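# Swap two hoses into ports matching their grip colors

## Task

Two hoses begin plugged into the wrong ports, each sitting in the port meant for the other. Move them so that each hose is latched into the port whose color matches the color of its grip, and leave both hoses latched without the robot holding them.

## Robot and tools

ROBOT. Two arms, left_arm and right_arm, each a six-joint arm with a parallel two-finger gripper and a wrist camera. left_arm's base is at (+0.007, +0.268, 0) m, and right_arm's base is at (-0.021, -0.369, 0) m, turned slightly about z. Arm names are not image sides. A camera stand sits behind the arms. The fingers point along the gripper's +z axis and open and close along its y axis. end_effector_position is the point between the finger pads, about 1 cm short of the tips.

FRAME. Everything uses the scene frame. Its origin is level with the table top and midway between the nominal bases. +z is up, +x points out over the table, and left_arm is on the +y side. Reported hand positions and orientations can be off by a few centimetres, and more at long reach.

THE 14-NUMBER ROW. Every motion argument is one flat row of 14 numbers, each in [-1, 1], covering both arms even if only one moves. The order is dx, dy, dz, rx, ry, rz, opening for left_arm, then the same seven for right_arm. The first six numbers of each arm are an offset, not a pose. They are measured along the scene axes from that arm's Hand target as it stood when the action or move began. Scale: 1.0 = 0.6 m for dx/dy/dz and 180 degrees for the rotation vector rx, ry, rz, which turns about the Hand target's position. A translation longer than 1.0 is shortened. Sending the same offset twice moves the hand twice. Six zeros re-command the current Hand target. Opening is absolute: +1 is fully open (0.094 m) and -1 is closed. A 0 in that slot is itself a command, so to keep a gripper as it is, repeat its present value, shown under Tool commands.

TOOLS.

execute_actions(actions, cameras): actions is a list of actions. Each action is a table of up to 15 rows of 14 numbers, one row per 1/30 s step. A short table holds its last row. All rows of one action count from that action's starting Hand target. An empty list returns the state plus all camera images.

move(target, speed, blend, opening_speed, grip_force, blocking, cameras): target is one 14-number row, or a list of up to 15 rows. In a list, every row is an offset from the same starting Hand targets, not from the row before. The grippers travel in straight lines, all ending together, in at least 0.5 s and at most 10 s. speed is in m/s, from 0.002 to 2.9, default 0.25; rotation is capped at twice that in rad/s. You may give one speed per target. blend is in metres and rounds the corners of a list; 0 means stop at each point. opening_speed is the rate of change on the -1..+1 scale per second, 0.2 or more. grip_force is newtons per pad, 10 to 50, given as one value or one per arm; it persists. Lower values close slowly. blocking=false returns after about 0.5 s while the move continues. The paths do not avoid obstacles or the other arm. The grippers lag, overshoot and can exceed speed, especially with a nearly straight arm. Avoid paths that pass near an arm's own base, because they can flip its shoulder posture. The result adds a move: line with the ending (done, off_target, moving, held, fault) and the limits that acted (paced = pose clipped, held = steps withheld). An arm counts as done when it rests within 10 mm and 2 degrees of its target, which says nothing about contact.

wait(seconds 0-10): lets time pass; a running move continues. stop(): brakes a running move. zoom_image(camera, region [x0,y0,x1,y1] in pixels, at most 504 square): gives a closer look at cam_high, cam_left_wrist or cam_right_wrist, using the newest image. read_manual: licence text only. finished_scene(scene): ends the scene irreversibly, and the hoses must stay latched afterwards.

RESULTS. Each result reports end_effector_position (m), end_effector_quat_wxyz, Hand target, Joint positions (the last entry is the finger opening in m), joint velocities ("within noise" means at rest), and joint torques. Torques 1 to 3 wrap at ±28 N m, and all torques include the arm's own weight. grip_measured is on the opening scale and reads up to about 2.5 mm wide when empty. grip_effort_nm is the gripper motor's effort, where negative means closing; it is not the pad force. The controller limits each step's orientation change to 40 degrees from the measured orientation. The gripper often settles short of its Hand target, or sags and tilts. Check after each move and send the missing offset if needed. Small moves may not happen at all or may drift sideways.

GRIPPING. When closing on a part, squeeze builds about 1 N per 0.001 below first contact, then jumps to the force limit around 20 N. To release, command an opening well above grip_measured.

CAMERAS. cam_high is fixed and overhead-rear; cam_left_wrist and cam_right_wrist ride on the hands. All are 504x504. Calibration is given, but fixed cameras may have shifted slightly.

CAUTIONS. The arms, grippers and wrist cameras must not press or hit each other, and a gripper must never close on the other arm's fingers. Do not drop hoses or let them fall off the table. Do not slam fixed objects or push very hard; faster moves and targets set past contact press harder. To end a push, command the target back past the gripper. Avoid strain on the camera cables. Long holding, stretched reach or pushing against unreachable targets heats motors: MOTOR HOT appears at 75 °C, the arm folds up at 90 °C, and it goes limp at 100 °C. Any arm stop costs. Loose objects may get nudged now and then. Move smoothly and efficiently.

Each tool is called after ">>>" as name(argument=value, ...), one argument or row to a line, values as JSON.

## Session

>>> execute_actions(
  actions=[],
)

Scene clock: 0.00 s.
left_arm: end_effector_position=(+0.4049, +0.3006, +0.0860) grip_measured=+1.000 grip_effort_nm=n/a end_effector_quat_wxyz=(+0.559, -0.089, +0.824, +0.026) | right_arm: end_effector_position=(+0.3678, -0.4017, +0.0936) grip_measured=+1.000 grip_effort_nm=n/a end_effector_quat_wxyz=(+0.588, +0.060, +0.805, -0.041)
Joint positions: left_arm=[0.032 1.548 0.402 0.76 -0.113 -0.107 0.094] | right_arm=[0.012 1.541 0.33 0.9 0.099 0.037 0.094]
Joint velocities: within noise
Joint torques (N m): no reading
Heat: left arm: 42 °C; right arm: 40 °C.
Hand target: left_arm +0.4093, +0.3009, +0.0967; +0.572, -0.090, +0.815, +0.026 | right_arm +0.3711, -0.4018, +0.1021; +0.599, +0.060, +0.798, -0.040
Tool commands: left_gripper/opening=+1.0 right_gripper/opening=+1.0

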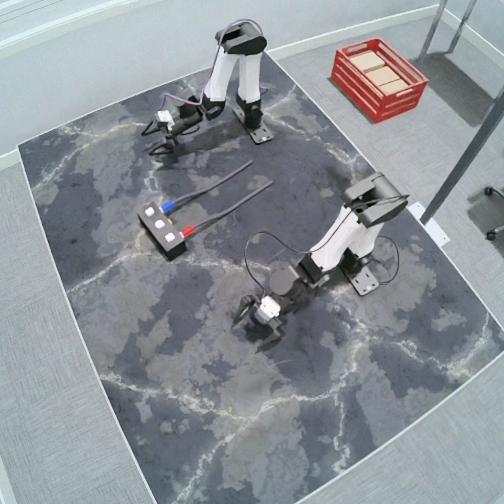

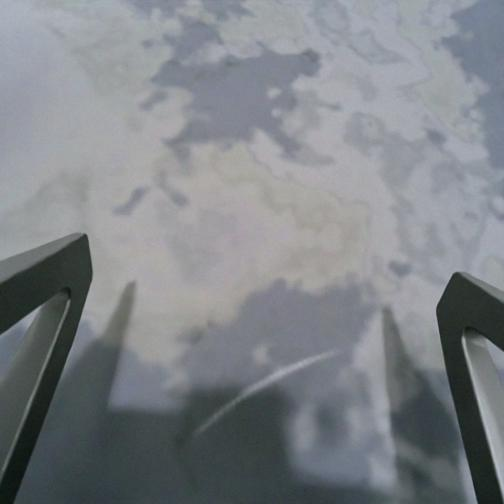

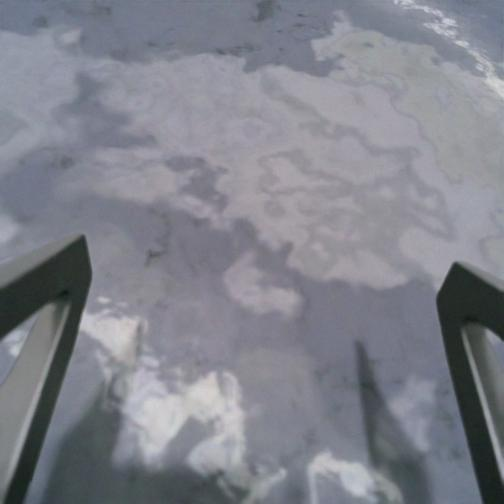

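>>> zoom_image(
  camera="cam_high",
  region=[120, 140, 300, 280],
)

>>> zoom_image(
  camera="cam_high",
  region=[125, 190, 215, 265],
)

Scaled by 2.800 from the camera's 504x504 image, which has a finer 720x720 frame.

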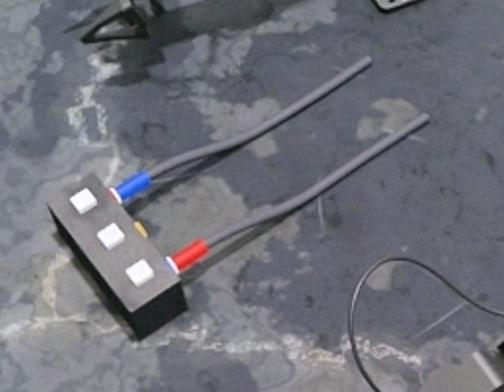

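Scaled by 5.600 from the camera's 504x504 image, which has a finer 720x720 frame.

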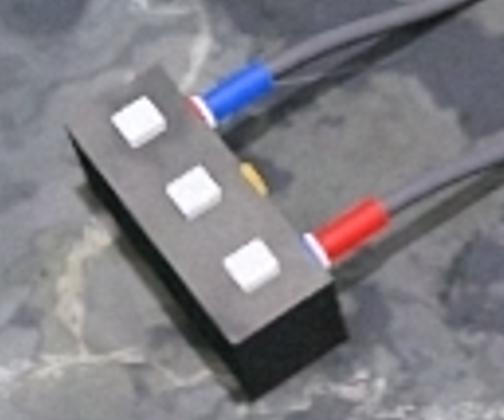

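>>> move(
  target=[-0.082, -0.36, 0.205, 0, 0, -0.16, 1, -0.052, 0.403, 0.197, 0, 0, 0.08, 1],
  cameras=["all"],
  speed=0.3,
)

Scene clock: 3.30 s.
left_arm: end_effector_position=(+0.3554, +0.0864, +0.2013) grip_measured=+1.000 grip_effort_nm=-0.01 end_effector_quat_wxyz=(+0.545, +0.128, +0.821, -0.112) | right_arm: end_effector_position=(+0.3339, -0.1638, +0.2063) grip_measured=+1.000 grip_effort_nm=-0.02 end_effector_quat_wxyz=(+0.588, -0.055, +0.806, +0.027)
Joint positions: left_arm=[-0.565 1.186 0.698 0.09 -0.191 -0.128 0.094] | right_arm=[0.827 1.341 0.765 0.189 0.625 0.212 0.094]
Joint torques (N m): left_arm=[-0.58 -4.12 10.76 1.83 -0.25 -0.19] | right_arm=[0.31 -4.45 10.39 2.25 0.23 0.22]
Heat: left arm: 43 °C; right arm: 41 °C.
Hand target: left_arm +0.3601, +0.0848, +0.2198; +0.561, +0.116, +0.811, -0.117 | right_arm +0.3398, -0.1599, +0.2201; +0.599, -0.041, +0.799, +0.035
Off the commanded pose: left_arm 0.019 m, 3 deg | right_arm 0.016 m, 2 deg.
move: off_target (left_arm, right_arm)
camera_calibration:
cam_left_wrist: T_world_to_cam=[[-0.263047, -0.955096, 0.136376, 0.15472], [-0.85247, 0.1639, -0.496418, 0.398723], [0.451775, -0.246838, -0.857304, 0.137622], [0, 0, 0, 1]] pos_world=[0.318424, 0.116392, 0.294817]
cam_right_wrist: T_world_to_cam=[[0.165608, -0.981403, 0.0970638, -0.231304], [-0.804529, -0.191368, -0.562238, 0.362813], [0.570357, 0.0150208, -0.821259, 0.0844114], [0, 0, 0, 1]] pos_world=[0.282055, -0.15884, 0.295762]

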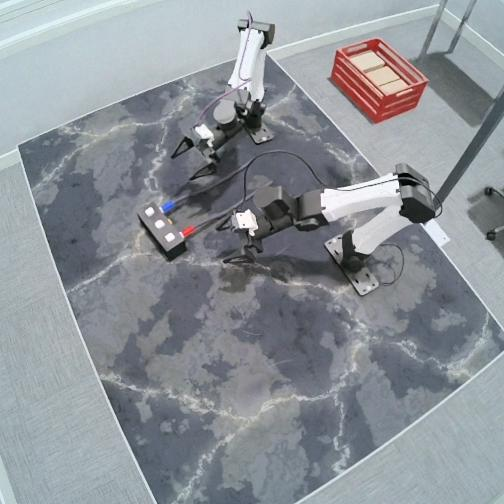

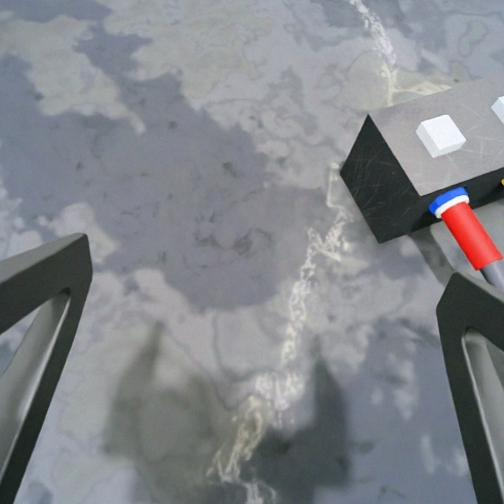

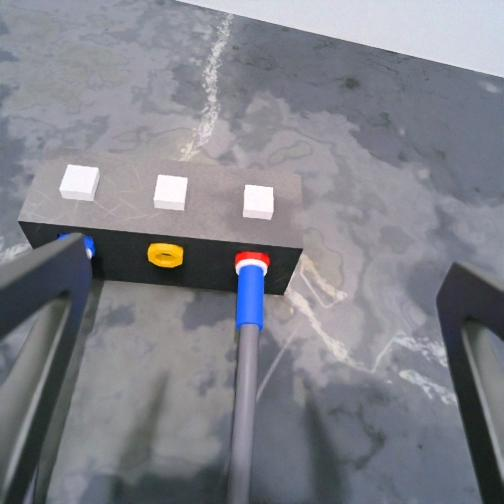

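>>> zoom_image(
  camera="cam_right_wrist",
  region=[10, 140, 330, 360],
)

>>> zoom_image(
  camera="cam_right_wrist",
  region=[130, 220, 310, 360],
)

>>> zoom_image(
  camera="cam_left_wrist",
  region=[330, 90, 504, 290],
)

Scaled by 1.575 from the camera's 504x504 image, which has a finer 720x720 frame.

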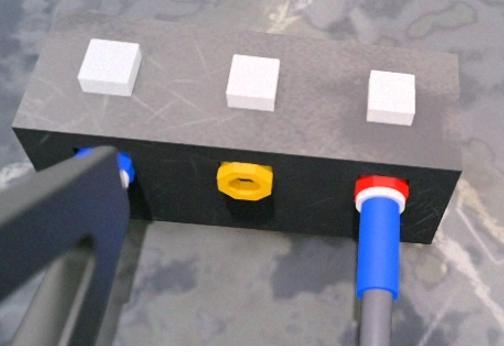

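Scaled by 2.800 from the camera's 504x504 image, which has a finer 720x720 frame.

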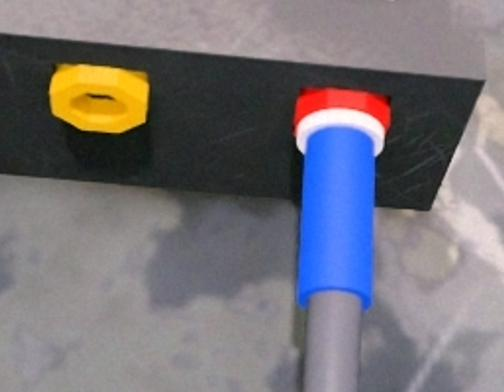

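Scaled by 2.520 from the camera's 504x504 image, which has a finer 720x720 frame.

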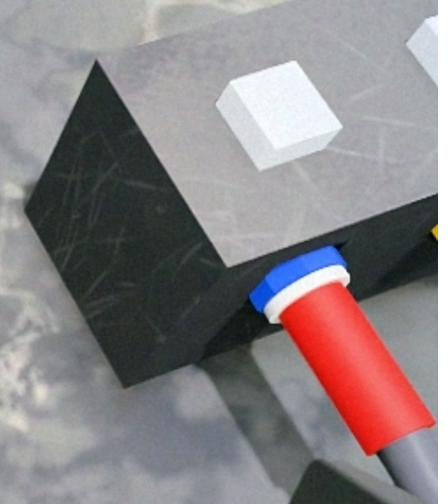

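>>> zoom_image(
  camera="cam_high",
  region=[125, 130, 305, 290],
)

Scaled by 2.800 from the camera's 504x504 image, which has a finer 720x720 frame.

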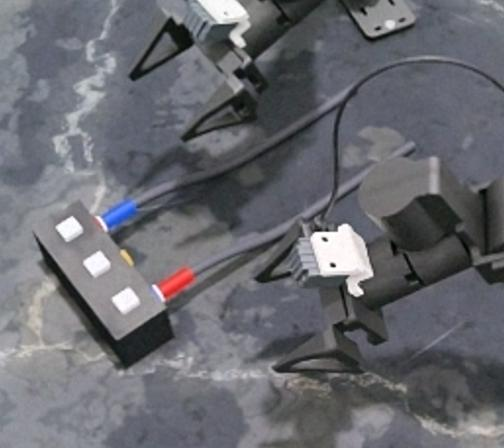

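>>> move(
  target=[0, 0, 0, 0, 0, 0, 1, 0.0287, -0.0152, -0.1768, -0.0199, 0.1306, 0.0177, 0.2],
  cameras=["cam_right_wrist", "cam_high"],
  speed=0.2,
)

Scene clock: 8.60 s.
left_arm: end_effector_position=(+0.3554, +0.0864, +0.2012) grip_measured=+1.000 grip_effort_nm=-0.01 end_effector_quat_wxyz=(+0.545, +0.128, +0.821, -0.112) | right_arm: end_effector_position=(+0.3474, -0.1753, +0.1031) grip_measured=+0.202 grip_effort_nm=-0.14 end_effector_quat_wxyz=(+0.410, -0.082, +0.908, +0.023)
Joint positions: left_arm=[-0.565 1.186 0.698 0.09 -0.191 -0.128 0.094] | right_arm=[0.682 1.554 0.876 -0.106 0.356 0.301 0.056]
Joint torques (N m): left_arm=[-0.57 -4.12 10.76 1.85 -0.24 -0.19] | right_arm=[-0.05 -5.78 10.1 1.96 0.08 0.18]
Heat: left arm: 44 °C; right arm: 44 °C.
Hand target: left_arm +0.3601, +0.0848, +0.2198; +0.561, +0.116, +0.811, -0.117 | right_arm +0.3570, -0.1690, +0.1142; +0.421, -0.073, +0.904, +0.035
Off the commanded pose: left_arm 0.019 m, 3 deg | right_arm 0.016 m, 2 deg.
move: off_target (left_arm, right_arm)
camera_calibration:
cam_right_wrist: T_world_to_cam=[[0.239589, -0.967905, 0.0758813, -0.25594], [-0.95043, -0.249781, -0.18518, 0.31505], [0.198191, -0.0277527, -0.979771, 0.130183], [0, 0, 0, 1]] pos_world=[0.334952, -0.165419, 0.205312]
Images, in order (width x height): cam_high 504x504, cam_right_wrist 504x504.

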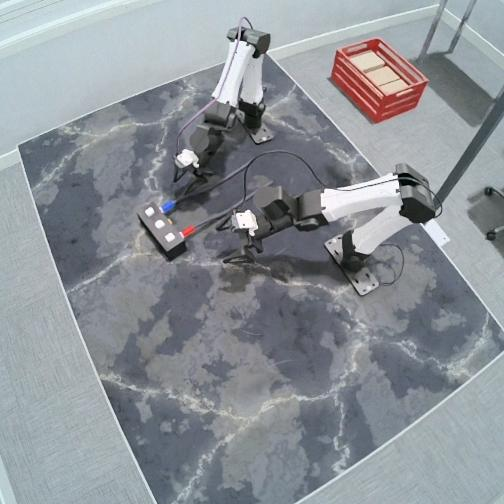

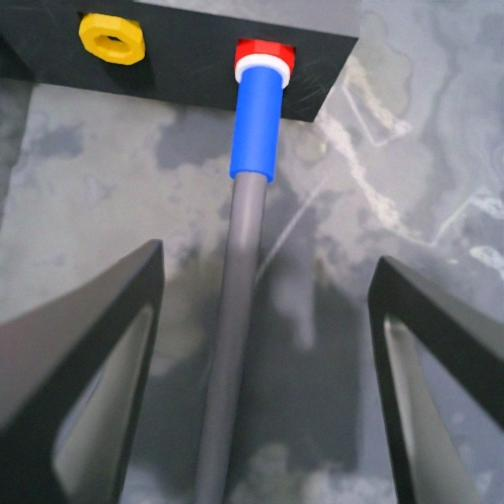

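>>> move(
  target=[0, 0, 0, 0, 0, 0, 1, 0.1077, 0.0233, -0.0885, 0, 0, 0, 0.2],
  cameras=["cam_right_wrist", "cam_high"],
  speed=0.12,
)

Scene clock: 10.30 s.
left_arm: end_effector_position=(+0.3554, +0.0864, +0.2012) grip_measured=+1.000 grip_effort_nm=-0.02 end_effector_quat_wxyz=(+0.545, +0.128, +0.821, -0.112) | right_arm: end_effector_position=(+0.4083, -0.1622, +0.0512) grip_measured=+0.202 grip_effort_nm=-0.14 end_effector_quat_wxyz=(+0.404, -0.074, +0.911, +0.025)
Joint positions: left_arm=[-0.565 1.186 0.698 0.09 -0.191 -0.128 0.094] | right_arm=[0.61 1.869 1.013 0.075 0.303 0.269 0.056]
Joint torques (N m): left_arm=[-0.58 -4.12 10.76 1.85 -0.24 -0.19] | right_arm=[-0.14 -7.62 9.32 2.2 0.06 -0.03]
Heat: left arm: 44 °C; right arm: 44 °C.
Hand target: left_arm +0.3601, +0.0848, +0.2198; +0.561, +0.116, +0.811, -0.117 | right_arm +0.4216, -0.1550, +0.0610; +0.421, -0.073, +0.904, +0.035
Off the commanded pose: left_arm 0.019 m, 3 deg | right_arm 0.018 m, 2 deg.
move: off_target (left_arm, right_arm)
camera_calibration:
cam_right_wrist: T_world_to_cam=[[0.227668, -0.971643, 0.0638563, -0.249008], [-0.956323, -0.235462, -0.173218, 0.37085], [0.183341, -0.0216311, -0.982811, 0.0748525], [0, 0, 0, 1]] pos_world=[0.39762, -0.153007, 0.153705]
Images, in order (width x height): cam_high 504x504, cam_right_wrist 504x504.

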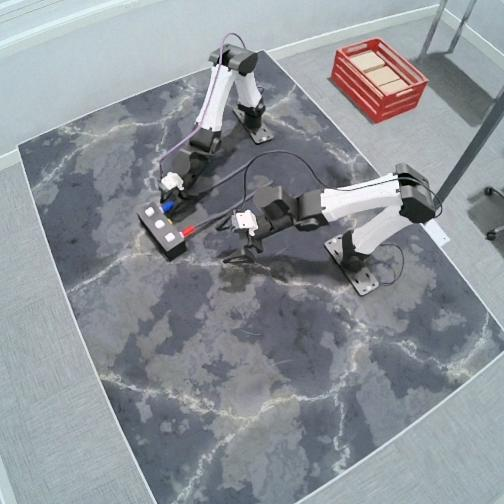

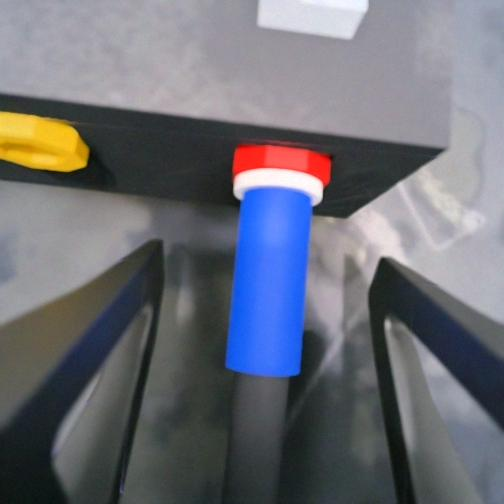

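>>> move(
  target=[0, 0, 0, 0, 0, 0, 1, 0, 0, 0, 0, 0, 0, -0.8],
  opening_speed=0.8,
  cameras=["cam_right_wrist"],
)

Scene clock: 11.97 s.
left_arm: end_effector_position=(+0.3554, +0.0864, +0.2012) grip_measured=+1.000 grip_effort_nm=-0.01 end_effector_quat_wxyz=(+0.545, +0.128, +0.821, -0.112) | right_arm: end_effector_position=(+0.4083, -0.1616, +0.0513) grip_measured=-0.646 grip_effort_nm=-1.04 end_effector_quat_wxyz=(+0.404, -0.075, +0.911, +0.026)
Joint positions: left_arm=[-0.565 1.186 0.698 0.09 -0.191 -0.128 0.094] | right_arm=[0.61 1.869 1.013 0.076 0.3 0.268 0.017]
Joint torques (N m): left_arm=[-0.57 -4.12 10.74 1.85 -0.24 -0.19] | right_arm=[-0.09 -7.6 9.39 2.21 0.09 -0.01]
Heat: left arm: 44 °C; right arm: 45 °C.
Hand target: left_arm +0.3601, +0.0848, +0.2198; +0.561, +0.116, +0.811, -0.117 | right_arm +0.4216, -0.1550, +0.0610; +0.421, -0.073, +0.904, +0.034
Off the commanded pose: left_arm 0.019 m, 3 deg | right_arm 0.018 m, 2 deg.
move: off_target (left_arm, right_arm)
camera_calibration:
cam_right_wrist: T_world_to_cam=[[0.230488, -0.971081, 0.0622687, -0.249392], [-0.955654, -0.237952, -0.173508, 0.370267], [0.183307, -0.0195158, -0.982862, 0.0753209], [0, 0, 0, 1]] pos_world=[0.397522, -0.152604, 0.153804]
Images, in order (width x height): cam_right_wrist 504x504.

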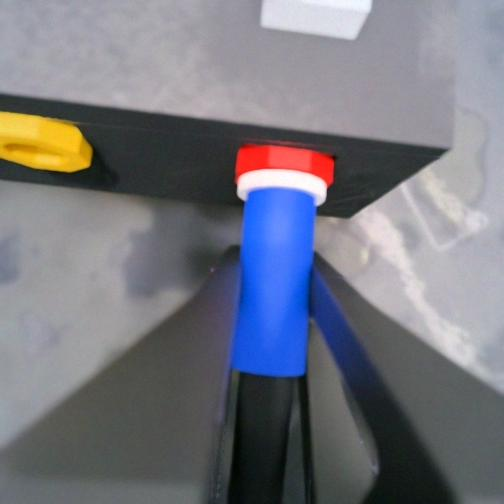

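>>> move(
  target=[0, 0, 0, 0, 0, 0, 1, -0.033, -0.0045, 0, 0, 0, 0, -0.8],
  speed=0.05,
  cameras=["cam_right_wrist", "cam_high"],
)

Scene clock: 12.97 s.
left_arm: end_effector_position=(+0.3554, +0.0864, +0.2012) grip_measured=+1.000 grip_effort_nm=-0.02 end_effector_quat_wxyz=(+0.545, +0.128, +0.821, -0.112) | right_arm: end_effector_position=(+0.4078, -0.1612, +0.0506) grip_measured=-0.647 grip_effort_nm=-1.05 end_effector_quat_wxyz=(+0.413, -0.072, +0.907, +0.027)
Joint positions: left_arm=[-0.565 1.186 0.698 0.09 -0.191 -0.128 0.094] | right_arm=[0.615 1.869 0.992 0.114 0.312 0.271 0.017]
Joint torques (N m): left_arm=[-0.58 -4.12 10.77 1.85 -0.24 -0.19] | right_arm=[1.39 -12.07 4.59 1.97 0.11 0.11]
Heat: left arm: 44 °C; right arm: 45 °C.
Hand target: left_arm +0.3601, +0.0848, +0.2198; +0.561, +0.116, +0.811, -0.117 | right_arm +0.4019, -0.1577, +0.0611; +0.421, -0.073, +0.903, +0.035
Off the commanded pose: left_arm 0.019 m, 3 deg | right_arm 0.013 m, 1 deg.
move: off_target (left_arm, right_arm)
camera_calibration:
cam_right_wrist: T_world_to_cam=[[0.22427, -0.972558, 0.0619144, -0.246593], [-0.953352, -0.232125, -0.192973, 0.370778], [0.202049, -0.0157482, -0.979249, 0.0674859], [0, 0, 0, 1]] pos_world=[0.39515, -0.152697, 0.152903]
Images, in order (width x height): cam_high 504x504, cam_right_wrist 504x504.

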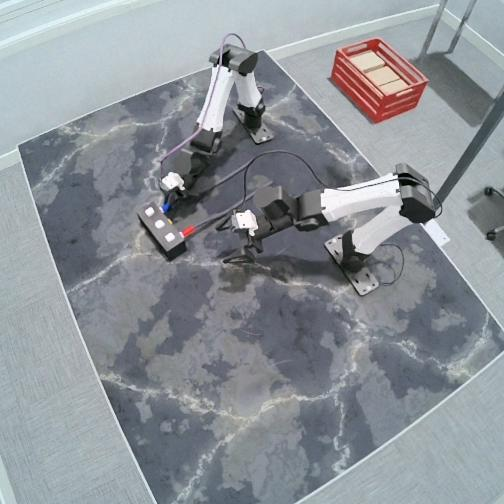

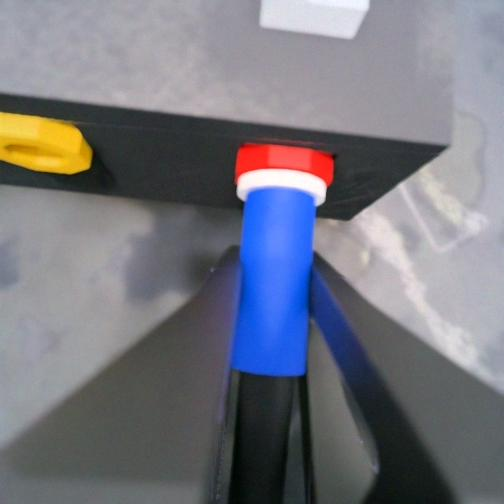

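>>> move(
  target=[
    [0, 0, 0, 0, 0, 0, 1, 0.033, 0.0045, 0, 0, 0, 0, 0.1],
    [0, 0, 0, 0, 0, 0, 1, -0.0648, -0.0088, 0.0832, 0, 0, 0, 0.1],
    [0, 0, 0, 0, 0, 0, 1, -0.0465, -0.0788, 0.0698, 0.2376, 0.0902, 0.0178, 0.1],
  ],
  speed=[0.08, 0.15, 0.25],
  blend=[0, 0.01, 0],
  cameras=["cam_right_wrist", "cam_high"],
)

Scene clock: 19.57 s.
left_arm: end_effector_position=(+0.3554, +0.0864, +0.2012) grip_measured=+1.000 grip_effort_nm=-0.01 end_effector_quat_wxyz=(+0.545, +0.128, +0.821, -0.112) | right_arm: end_effector_position=(+0.3750, -0.2051, +0.1101) grip_measured=+0.098 grip_effort_nm=0.11 end_effector_quat_wxyz=(+0.294, +0.063, +0.875, +0.379)
Joint positions: left_arm=[-0.565 1.186 0.698 0.09 -0.191 -0.128 0.094] | right_arm=[0.234 1.6 0.834 0.084 -0.539 0.588 0.052]
Joint torques (N m): left_arm=[-0.58 -4.14 10.74 1.85 -0.24 -0.19] | right_arm=[0.1 -5.71 5.37 2.26 -0.28 0.1]
Heat: left arm: 45 °C; right arm: 45 °C.
Hand target: left_arm +0.3601, +0.0848, +0.2198; +0.561, +0.116, +0.811, -0.117 | right_arm +0.3740, -0.2050, +0.1031; +0.289, +0.066, +0.876, +0.382
Off the commanded pose: left_arm 0.019 m, 3 deg | right_arm 0.007 m, 1 deg.
move: off_target (left_arm)
camera_calibration:
cam_right_wrist: T_world_to_cam=[[0.195099, -0.718103, -0.66803, -0.142144], [-0.979527, -0.177135, -0.09566, 0.351163], [-0.0496379, 0.673017, -0.73796, 0.340815], [0, 0, 0, 1]] pos_world=[0.388623, -0.269245, 0.190144]
Images, in order (width x height): cam_high 504x504, cam_right_wrist 504x504.

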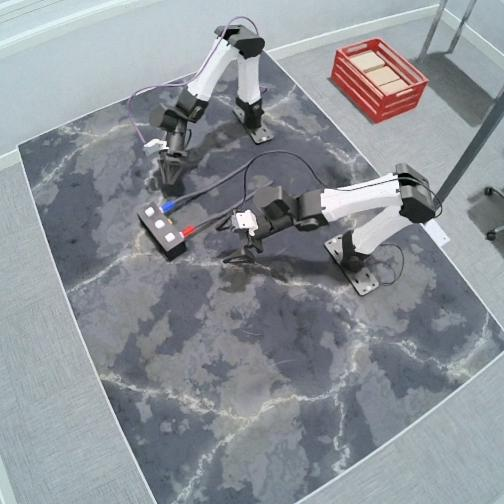

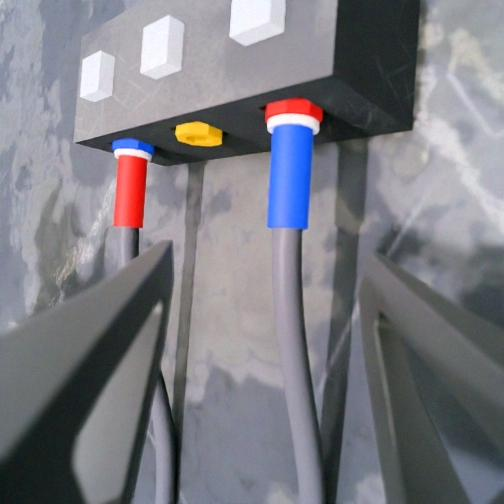

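>>> move(
  target=[
    [0, 0, 0, 0, 0, 0, 1, 0.0133, 0.0218, -0.0517, 0, 0, 0, 0.1],
    [0, 0, 0, 0, 0, 0, 1, 0.06, 0.0743, -0.0968, 0, 0, 0, 0.1],
  ],
  speed=0.1,
  blend=[0.01, 0],
  cameras=["cam_right_wrist"],
)

Scene clock: 21.53 s.
left_arm: end_effector_position=(+0.3554, +0.0864, +0.2012) grip_measured=+1.000 grip_effort_nm=-0.01 end_effector_quat_wxyz=(+0.545, +0.128, +0.821, -0.112) | right_arm: end_effector_position=(+0.3969, -0.1639, +0.0382) grip_measured=+0.098 grip_effort_nm=0.11 end_effector_quat_wxyz=(+0.272, +0.067, +0.882, +0.379)
Joint positions: left_arm=[-0.565 1.186 0.698 0.09 -0.191 -0.128 0.094] | right_arm=[0.336 1.9 0.865 0.348 -0.475 0.665 0.052]
Joint torques (N m): left_arm=[-0.59 -4.12 10.77 1.85 -0.24 -0.19] | right_arm=[0.54 -7.17 8.43 2.28 -0.08 0.08]
Heat: left arm: 46 °C; right arm: 45 °C.
Hand target: left_arm +0.3601, +0.0848, +0.2198; +0.561, +0.116, +0.811, -0.117 | right_arm +0.4099, -0.1604, +0.0449; +0.289, +0.066, +0.876, +0.382
Off the commanded pose: left_arm 0.019 m, 3 deg | right_arm 0.015 m, 2 deg.
move: off_target (left_arm, right_arm)
camera_calibration:
cam_right_wrist: T_world_to_cam=[[0.172077, -0.715198, -0.677408, -0.154881], [-0.981033, -0.186712, -0.052077, 0.370321], [-0.089235, 0.673521, -0.733762, 0.276781], [0, 0, 0, 1]] pos_world=[0.414647, -0.228045, 0.117459]
Images, in order (width x height): cam_right_wrist 504x504.

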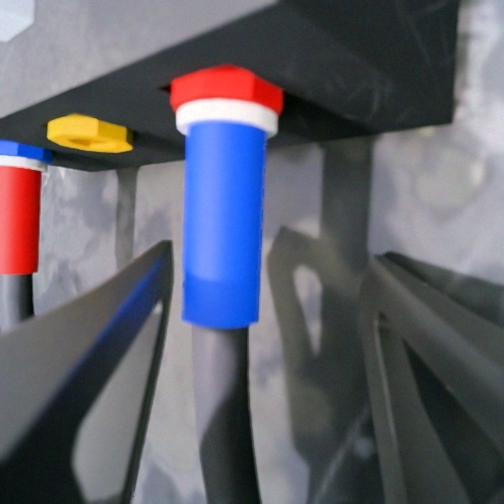

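>>> move(
  target=[0, 0, 0, 0, 0, 0, 1, 0.0245, 0.0057, 0.0245, 0, 0, 0, 0.1],
  speed=0.08,
  cameras=["cam_right_wrist"],
)

Scene clock: 22.83 s.
left_arm: end_effector_position=(+0.3554, +0.0864, +0.2012) grip_measured=+1.000 grip_effort_nm=-0.02 end_effector_quat_wxyz=(+0.545, +0.128, +0.821, -0.112) | right_arm: end_effector_position=(+0.4142, -0.1590, +0.0550) grip_measured=+0.098 grip_effort_nm=0.11 end_effector_quat_wxyz=(+0.279, +0.065, +0.879, +0.381)
Joint positions: left_arm=[-0.565 1.186 0.698 0.09 -0.191 -0.128 0.094] | right_arm=[0.336 1.908 0.953 0.283 -0.474 0.665 0.052]
Joint torques (N m): left_arm=[-0.57 -4.15 10.77 1.85 -0.24 -0.19] | right_arm=[0.39 -7.69 8.75 2.1 -0.07 0.07]
Heat: left arm: 46 °C; right arm: 45 °C.
Hand target: left_arm +0.3601, +0.0848, +0.2198; +0.561, +0.116, +0.811, -0.117 | right_arm +0.4246, -0.1570, +0.0596; +0.289, +0.066, +0.876, +0.382
Off the commanded pose: left_arm 0.019 m, 3 deg | right_arm 0.012 m, 1 deg.
move: off_target (left_arm, right_arm)
camera_calibration:
cam_right_wrist: T_world_to_cam=[[0.181484, -0.712765, -0.677517, -0.146477], [-0.980333, -0.185443, -0.0675073, 0.389927], [-0.0775237, 0.676444, -0.732403, 0.282869], [0, 0, 0, 1]] pos_world=[0.430771, -0.223439, 0.134256]
Images, in order (width x height): cam_right_wrist 504x504.

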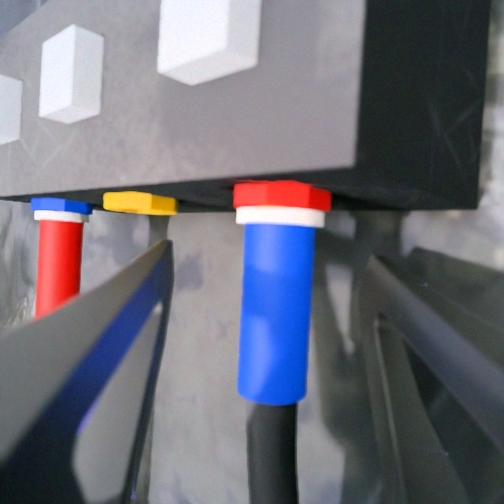

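>>> move(
  target=[
    [0, 0, 0, 0, 0, 0, 1, 0.0058, 0.0042, -0.0078, 0, 0, 0, 0.1],
    [0, 0, 0, 0, 0, 0, 1, 0.0058, 0.0042, -0.0078, 0, 0, 0, -0.8],
  ],
  speed=0.08,
  opening_speed=0.8,
  cameras=["cam_right_wrist", "cam_high"],
)

Scene clock: 25.17 s.
left_arm: end_effector_position=(+0.3554, +0.0864, +0.2012) grip_measured=+1.000 grip_effort_nm=-0.01 end_effector_quat_wxyz=(+0.545, +0.128, +0.821, -0.112) | right_arm: end_effector_position=(+0.4158, -0.1558, +0.0497) grip_measured=-0.647 grip_effort_nm=-1.04 end_effector_quat_wxyz=(+0.275, +0.064, +0.880, +0.382)
Joint positions: left_arm=[-0.565 1.186 0.698 0.09 -0.191 -0.128 0.094] | right_arm=[0.341 1.93 0.963 0.29 -0.476 0.666 0.017]
Joint torques (N m): left_arm=[-0.59 -4.14 10.77 1.85 -0.24 -0.19] | right_arm=[0.29 -7.72 8.8 2.16 -0.01 0.08]
Heat: left arm: 46 °C; right arm: 46 °C.
Hand target: left_arm +0.3601, +0.0848, +0.2198; +0.561, +0.116, +0.811, -0.117 | right_arm +0.4281, -0.1544, +0.0550; +0.289, +0.066, +0.876, +0.382
Off the commanded pose: left_arm 0.019 m, 3 deg | right_arm 0.013 m, 2 deg.
move: off_target (left_arm, right_arm); target 2's new opening was sent with right_arm's hand 0.015 m and 2 deg from that target
camera_calibration:
cam_right_wrist: T_world_to_cam=[[0.181615, -0.711817, -0.678478, -0.147941], [-0.979626, -0.191112, -0.061724, 0.390215], [-0.0857292, 0.675865, -0.732023, 0.280247], [0, 0, 0, 1]] pos_world=[0.433158, -0.220141, 0.128858]
Images, in order (width x height): cam_high 504x504, cam_right_wrist 504x504.

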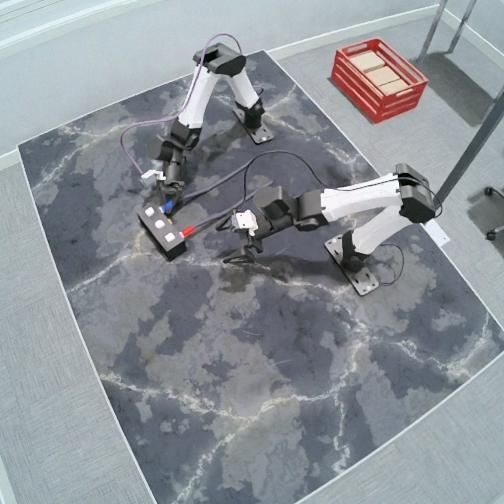

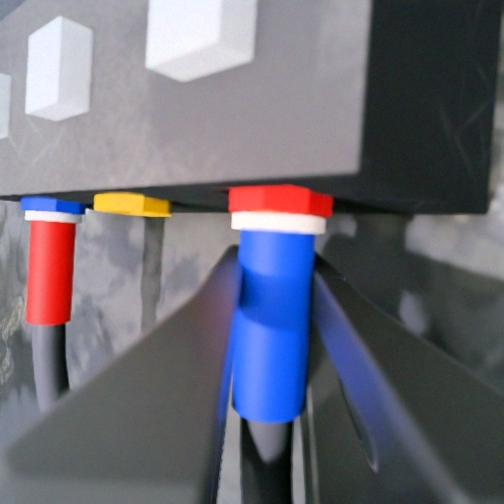

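>>> move(
  target=[0.15, -0.4, -0.05, 0.0846, 0.1026, -0.1425, -0.97, 0, 0, 0, 0, 0, 0, -0.8],
  speed=0.2,
  cameras=["all"],
)

Scene clock: 28.23 s.
left_arm: end_effector_position=(+0.4499, -0.1483, +0.1849) grip_measured=-0.968 grip_effort_nm=-0.12 end_effector_quat_wxyz=(+0.363, +0.335, +0.858, -0.142) | right_arm: end_effector_position=(+0.4158, -0.1558, +0.0497) grip_measured=-0.647 grip_effort_nm=-1.04 end_effector_quat_wxyz=(+0.275, +0.064, +0.880, +0.382)
Joint positions: left_arm=[-0.758 2.221 2.116 -0.667 -0.009 -0.009 0.002] | right_arm=[0.341 1.93 0.963 0.29 -0.476 0.666 0.017]
Joint torques (N m): left_arm=[-0.62 -10.3 10.99 1.44 0.1 0.1] | right_arm=[0.18 -7.66 8.77 2.18 -0.01 0.1]
Heat: left arm: 47 °C; right arm: 46 °C.
Hand target: left_arm +0.4500, -0.1552, +0.1897; +0.365, +0.344, +0.852, -0.148 | right_arm +0.4281, -0.1544, +0.0550; +0.289, +0.066, +0.876, +0.382
Off the commanded pose: left_arm 0.008 m, 1 deg | right_arm 0.013 m, 2 deg.
move: off_target (right_arm)
camera_calibration:
cam_left_wrist: T_world_to_cam=[[-0.600282, -0.79761, 0.0589885, 0.147147], [-0.795489, 0.587792, -0.147299, 0.482305], [0.0828139, -0.135345, -0.987331, 0.229616], [0, 0, 0, 1]] pos_world=[0.452982, -0.135052, 0.28907]
cam_right_wrist: T_world_to_cam=[[0.181615, -0.711817, -0.678478, -0.147941], [-0.979626, -0.191112, -0.061724, 0.390215], [-0.0857292, 0.675865, -0.732023, 0.280247], [0, 0, 0, 1]] pos_world=[0.433158, -0.220141, 0.128858]

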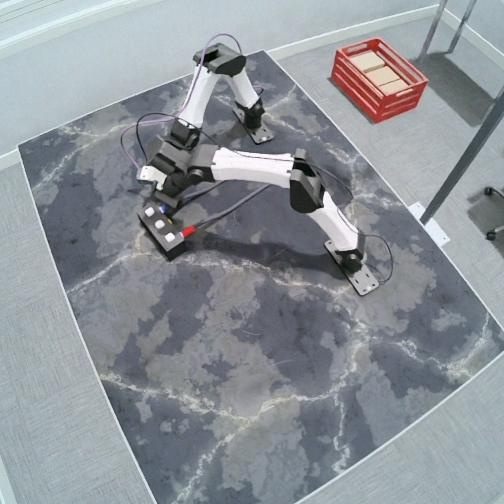

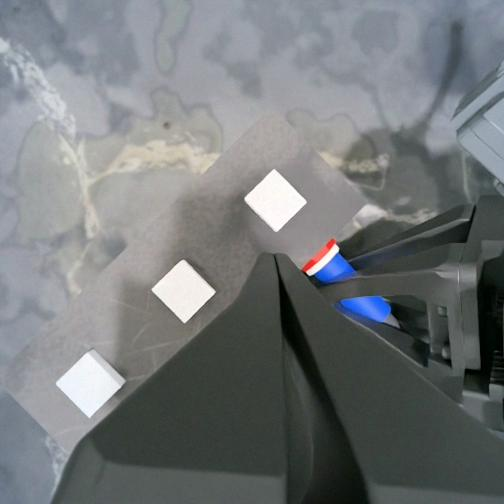

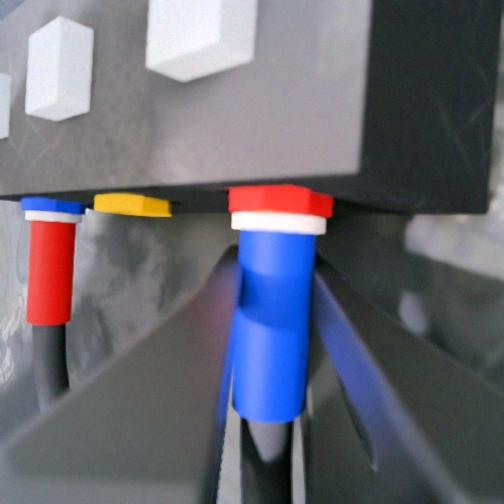

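>>> move(
  target=[0.04, -0.053, -0.07, 0, 0, 0, -0.97, 0, 0, 0, 0, 0, 0, -0.8],
  speed=0.1,
  cameras=["all"],
)

Scene clock: 30.20 s.
left_arm: end_effector_position=(+0.4720, -0.1790, +0.1411) grip_measured=-0.968 grip_effort_nm=-0.12 end_effector_quat_wxyz=(+0.355, +0.341, +0.859, -0.141) | right_arm: end_effector_position=(+0.4158, -0.1558, +0.0497) grip_measured=-0.647 grip_effort_nm=-1.05 end_effector_quat_wxyz=(+0.275, +0.064, +0.880, +0.382)
Joint positions: left_arm=[-0.769 2.424 2.302 -0.664 -0.009 -0.009 0.002] | right_arm=[0.341 1.93 0.963 0.29 -0.476 0.666 0.017]
Joint torques (N m): left_arm=[-0.72 -11.6 10.95 1.56 0.01 0] | right_arm=[0.29 -7.68 8.81 2.17 -0.02 0.09]
Heat: left arm: 47 °C; right arm: 46 °C.
Hand target: left_arm +0.4741, -0.1869, +0.1479; +0.365, +0.344, +0.852, -0.148 | right_arm +0.4281, -0.1544, +0.0550; +0.289, +0.066, +0.876, +0.382
Off the commanded pose: left_arm 0.011 m, 2 deg | right_arm 0.013 m, 2 deg.
move: off_target (left_arm, right_arm)
camera_calibration:
cam_left_wrist: T_world_to_cam=[[-0.608528, -0.791457, 0.05735, 0.143682], [-0.790372, 0.598076, -0.132728, 0.508921], [0.0707486, -0.126096, -0.989492, 0.188032], [0, 0, 0, 1]] pos_world=[0.476369, -0.166945, 0.245364]
cam_right_wrist: T_world_to_cam=[[0.181615, -0.711817, -0.678478, -0.147941], [-0.979626, -0.191112, -0.061724, 0.390215], [-0.0857292, 0.675865, -0.732023, 0.280247], [0, 0, 0, 1]] pos_world=[0.433158, -0.220141, 0.128858]

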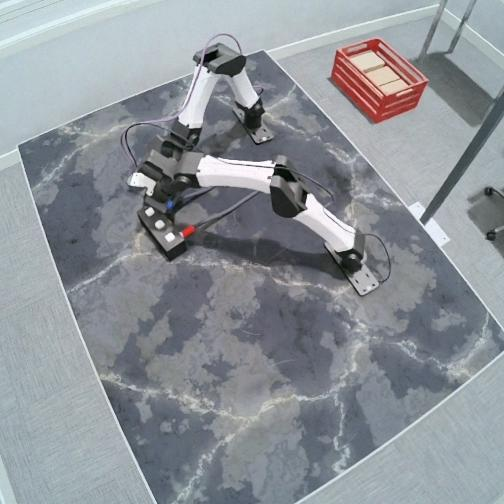

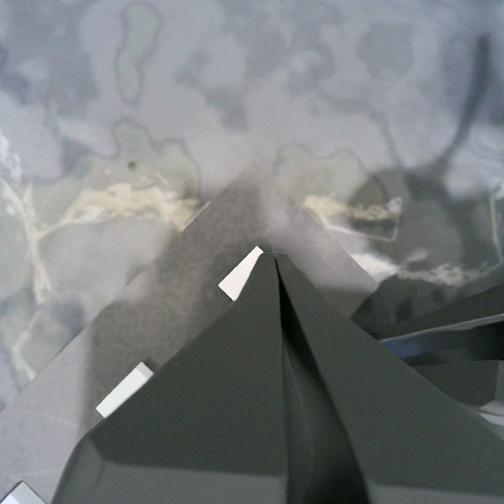

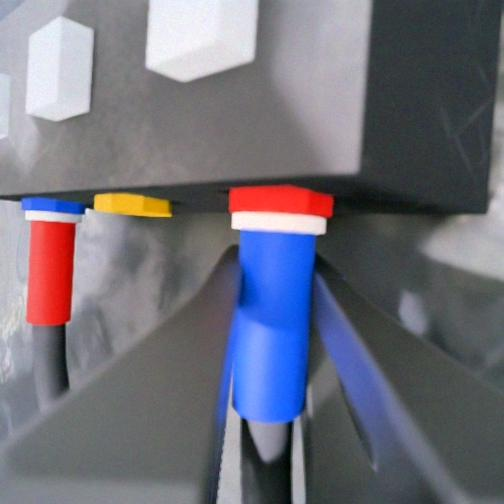

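>>> move(
  target=[-0.005, 0.0067, -0.0417, 0, 0, 0, -0.97, -0.0198, -0.003, 0, 0, 0, 0, -0.8],
  speed=0.05,
  cameras=["cam_left_wrist", "cam_right_wrist"],
)

Scene clock: 31.70 s.
left_arm: end_effector_position=(+0.4754, -0.1823, +0.1159) grip_measured=-0.968 grip_effort_nm=-0.12 end_effector_quat_wxyz=(+0.363, +0.340, +0.856, -0.144) | right_arm: end_effector_position=(+0.4158, -0.1558, +0.0499) grip_measured=-0.647 grip_effort_nm=-1.04 end_effector_quat_wxyz=(+0.278, +0.063, +0.879, +0.383)
Joint positions: left_arm=[-0.769 2.424 2.19 -0.534 -0.009 -0.009 0.002] | right_arm=[0.341 1.93 0.959 0.3 -0.476 0.666 0.017]
Joint torques (N m): left_arm=[-0.58 -15.04 5.6 1.54 0.02 0.01] | right_arm=[0.68 -10.44 4.71 2.28 0.03 0.11]
Heat: left arm: 47 °C; right arm: 46 °C.
Hand target: left_arm +0.4711, -0.1829, +0.1229; +0.365, +0.344, +0.852, -0.148 | right_arm +0.4163, -0.1563, +0.0550; +0.289, +0.066, +0.876, +0.382
Off the commanded pose: left_arm 0.008 m, 1 deg | right_arm 0.005 m, 1 deg.
move: done
camera_calibration:
cam_left_wrist: T_world_to_cam=[[-0.609214, -0.790786, 0.0592865, 0.144778], [-0.788655, 0.596355, -0.149614, 0.510981], [0.082957, -0.137904, -0.986965, 0.154214], [0, 0, 0, 1]] pos_world=[0.478395, -0.168971, 0.220071]
cam_right_wrist: T_world_to_cam=[[0.185274, -0.710731, -0.678627, -0.149129], [-0.979288, -0.190924, -0.0674014, 0.390453], [-0.0816621, 0.677059, -0.731384, 0.278846], [0, 0, 0, 1]] pos_world=[0.432767, -0.220239, 0.129057]
Images, in order (width x height): cam_left_wrist 504x504, cam_right_wrist 504x504.

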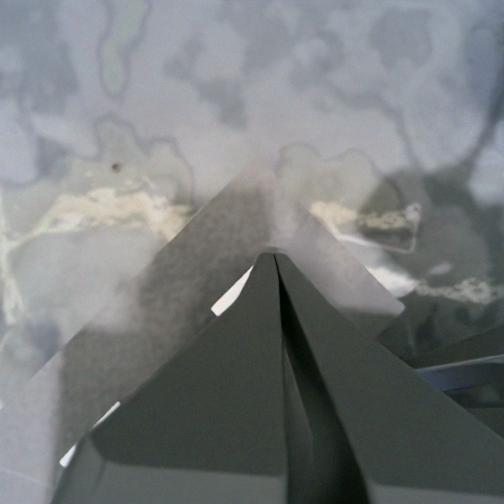

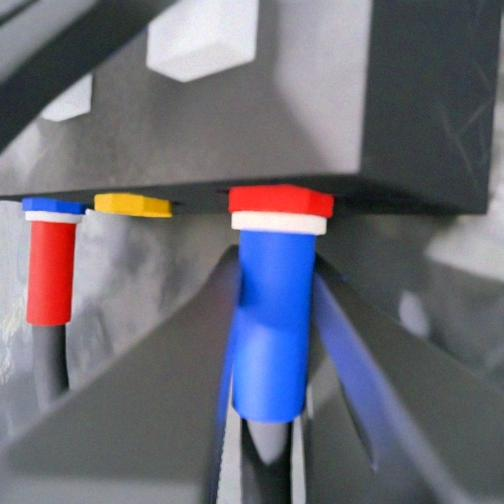

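>>> move(
  target=[0, 0, -0.0133, 0, 0, 0, -0.97, 0, 0, 0, 0, 0, 0, -0.8],
  speed=0.04,
  cameras=["cam_left_wrist", "cam_right_wrist"],
)

Scene clock: 32.73 s.
left_arm: end_effector_position=(+0.4794, -0.1861, +0.1161) grip_measured=-0.968 grip_effort_nm=-0.12 end_effector_quat_wxyz=(+0.377, +0.337, +0.850, -0.150) | right_arm: end_effector_position=(+0.4158, -0.1558, +0.0499) grip_measured=-0.647 grip_effort_nm=-1.05 end_effector_quat_wxyz=(+0.278, +0.063, +0.879, +0.383)
Joint positions: left_arm=[-0.769 2.424 2.167 -0.479 -0.009 -0.009 0.002] | right_arm=[0.341 1.93 0.959 0.3 -0.476 0.666 0.017]
Joint torques (N m): left_arm=[-0.57 -14.98 4.92 1.32 0.03 0.01] | right_arm=[0.7 -10.52 4.74 2.27 0.03 0.12]
Heat: left arm: 47 °C; right arm: 46 °C.
Hand target: left_arm +0.4711, -0.1830, +0.1150; +0.365, +0.344, +0.852, -0.148 | right_arm +0.4163, -0.1563, +0.0550; +0.289, +0.066, +0.876, +0.382
Off the commanded pose: left_arm 0.009 m, 2 deg | right_arm 0.005 m, 1 deg.
move: done
camera_calibration:
cam_left_wrist: T_world_to_cam=[[-0.610638, -0.789408, 0.0628984, 0.144712], [-0.784759, 0.592563, -0.181718, 0.517583], [0.106179, -0.160324, -0.981337, 0.1375], [0, 0, 0, 1]] pos_world=[0.479945, -0.170419, 0.219886]
cam_right_wrist: T_world_to_cam=[[0.185274, -0.710731, -0.678627, -0.149129], [-0.979288, -0.190924, -0.0674014, 0.390453], [-0.0816621, 0.677059, -0.731384, 0.278846], [0, 0, 0, 1]] pos_world=[0.432767, -0.220239, 0.129057]
Images, in order (width x height): cam_left_wrist 504x504, cam_right_wrist 504x504.

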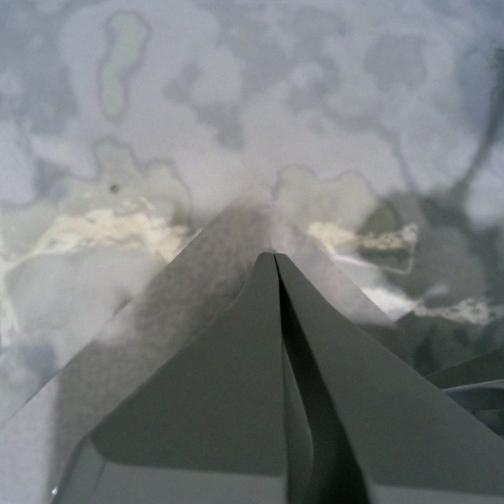

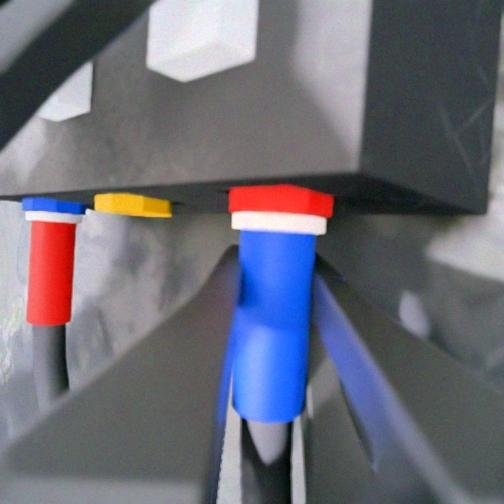

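>>> move(
  target=[
    [0.005, -0.003, 0.04, 0, 0, 0, -0.97, 0, 0, 0, 0, 0, 0, -0.8],
    [-0.010, 0.0157, 0.04, 0, 0, 0, -0.97, 0, 0, 0, 0, 0, 0, -0.8],
  ],
  speed=0.06,
  cameras=["cam_left_wrist"],
)

Scene clock: 35.17 s.
left_arm: end_effector_position=(+0.4685, -0.1756, +0.1151) grip_measured=-0.968 grip_effort_nm=-0.12 end_effector_quat_wxyz=(+0.352, +0.342, +0.860, -0.139) | right_arm: end_effector_position=(+0.4158, -0.1558, +0.0499) grip_measured=-0.647 grip_effort_nm=-1.05 end_effector_quat_wxyz=(+0.278, +0.063, +0.879, +0.383)
Joint positions: left_arm=[-0.769 2.395 2.153 -0.553 -0.009 -0.009 0.002] | right_arm=[0.341 1.93 0.959 0.3 -0.476 0.666 0.017]
Joint torques (N m): left_arm=[-0.1 -17.32 5.42 1.52 0.06 0.06] | right_arm=[0.64 -10.48 4.78 2.27 0.02 0.11]
Heat: left arm: 47 °C; right arm: 47 °C.
Hand target: left_arm +0.4651, -0.1735, +0.1390; +0.365, +0.344, +0.852, -0.148 | right_arm +0.4163, -0.1563, +0.0549; +0.289, +0.066, +0.876, +0.381
Off the commanded pose: left_arm 0.024 m, 2 deg | right_arm 0.005 m, 1 deg.
move: off_target (left_arm)
camera_calibration:
cam_left_wrist: T_world_to_cam=[[-0.608129, -0.79184, 0.0562903, 0.145602], [-0.79121, 0.598824, -0.124083, 0.50012], [0.0645457, -0.119996, -0.990674, 0.167159], [0, 0, 0, 1]] pos_world=[0.473455, -0.164132, 0.21946]
Images, in order (width x height): cam_left_wrist 504x504.

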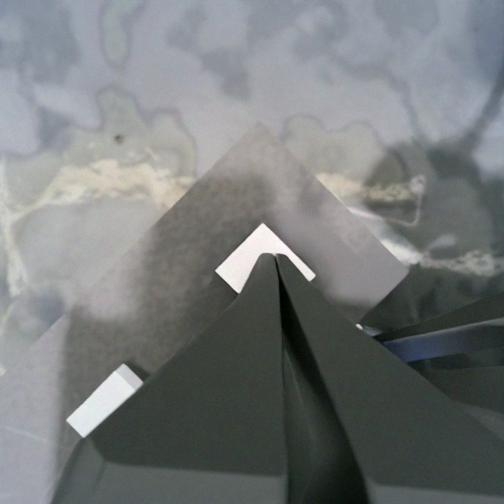

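>>> move(
  target=[-0.008, 0.008, -0.03, 0, 0, 0, -0.97, 0, 0, 0, 0, 0, 0, -0.8],
  speed=0.06,
  cameras=["cam_left_wrist"],
)

>>> move(
  target=[0, 0, -0.015, 0, 0, 0, -0.97, 0, 0, 0, 0, 0, 0, -0.8],
  speed=0.06,
  cameras=["cam_left_wrist"],
)

Scene clock: 36.27 s.
left_arm: end_effector_position=(+0.4676, -0.1747, +0.1153) grip_measured=-0.968 grip_effort_nm=-0.12 end_effector_quat_wxyz=(+0.373, +0.338, +0.851, -0.148) | right_arm: end_effector_position=(+0.4158, -0.1558, +0.0499) grip_measured=-0.647 grip_effort_nm=-1.05 end_effector_quat_wxyz=(+0.278, +0.063, +0.879, +0.383)
Joint positions: left_arm=[-0.769 2.345 2.031 -0.431 -0.009 -0.009 0.002] | right_arm=[0.341 1.93 0.959 0.3 -0.476 0.666 0.017]
Joint torques (N m): left_arm=[-0.09 -15.58 4.83 1.3 0.06 0.06] | right_arm=[0.62 -10.47 4.71 2.26 0.03 0.12]
Heat: left arm: 47 °C; right arm: 47 °C.
Hand target: left_arm +0.4603, -0.1687, +0.1207; +0.365, +0.344, +0.852, -0.148 | right_arm +0.4163, -0.1563, +0.0549; +0.289, +0.066, +0.876, +0.381
Off the commanded pose: left_arm 0.011 m, 1 deg | right_arm 0.005 m, 1 deg.
move: off_target (left_arm)
camera_calibration:
cam_left_wrist: T_world_to_cam=[[-0.610258, -0.789779, 0.0619215, 0.146476], [-0.78587, 0.593664, -0.173123, 0.501156], [0.0999683, -0.154312, -0.982952, 0.144046], [0, 0, 0, 1]] pos_world=[0.468832, -0.159606, 0.219282]
Images, in order (width x height): cam_left_wrist 504x504.

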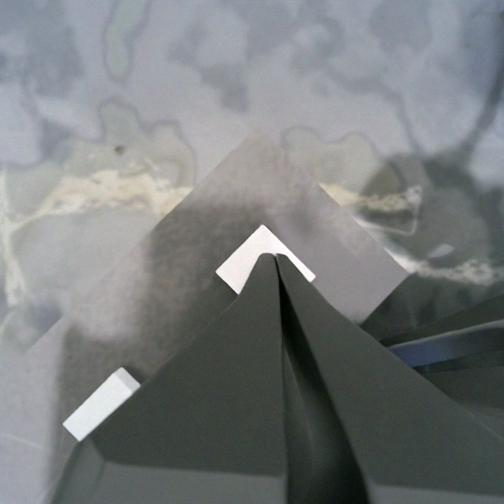

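Scene clock: 37.13 s.
left_arm: end_effector_position=(+0.4684, -0.1755, +0.1156) grip_measured=-0.968 grip_effort_nm=-0.12 end_effector_quat_wxyz=(+0.381, +0.337, +0.848, -0.151) | right_arm: end_effector_position=(+0.4158, -0.1558, +0.0499) grip_measured=-0.647 grip_effort_nm=-1.05 end_effector_quat_wxyz=(+0.278, +0.063, +0.879, +0.383)
Joint positions: left_arm=[-0.769 2.337 2.003 -0.392 -0.009 -0.009 0.002] | right_arm=[0.341 1.93 0.959 0.3 -0.476 0.666 0.017]
Joint torques (N m): left_arm=[-0.06 -14.56 4.68 1.26 0.06 0.06] | right_arm=[0.69 -10.51 4.72 2.28 0.02 0.11]
Heat: left arm: 47 °C; right arm: 47 °C.
Hand target: left_arm +0.4603, -0.1687, +0.1119; +0.365, +0.344, +0.852, -0.148 | right_arm +0.4163, -0.1563, +0.0549; +0.289, +0.066, +0.876, +0.381
Off the commanded pose: left_arm 0.011 m, 2 deg | right_arm 0.005 m, 1 deg.
move: off_target (left_arm)
camera_calibration:
cam_left_wrist: T_world_to_cam=[[-0.611137, -0.788935, 0.0639762, 0.146596], [-0.783348, 0.591257, -0.191787, 0.502958], [0.113481, -0.167324, -0.979349, 0.134997], [0, 0, 0, 1]] pos_world=[0.468261, -0.159134, 0.219291]
Images, in order (width x height): cam_left_wrist 504x504.

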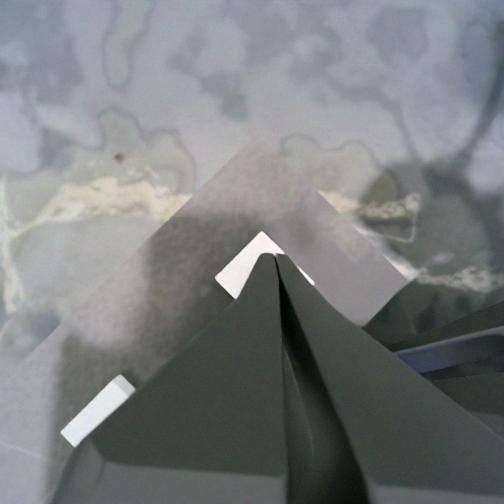

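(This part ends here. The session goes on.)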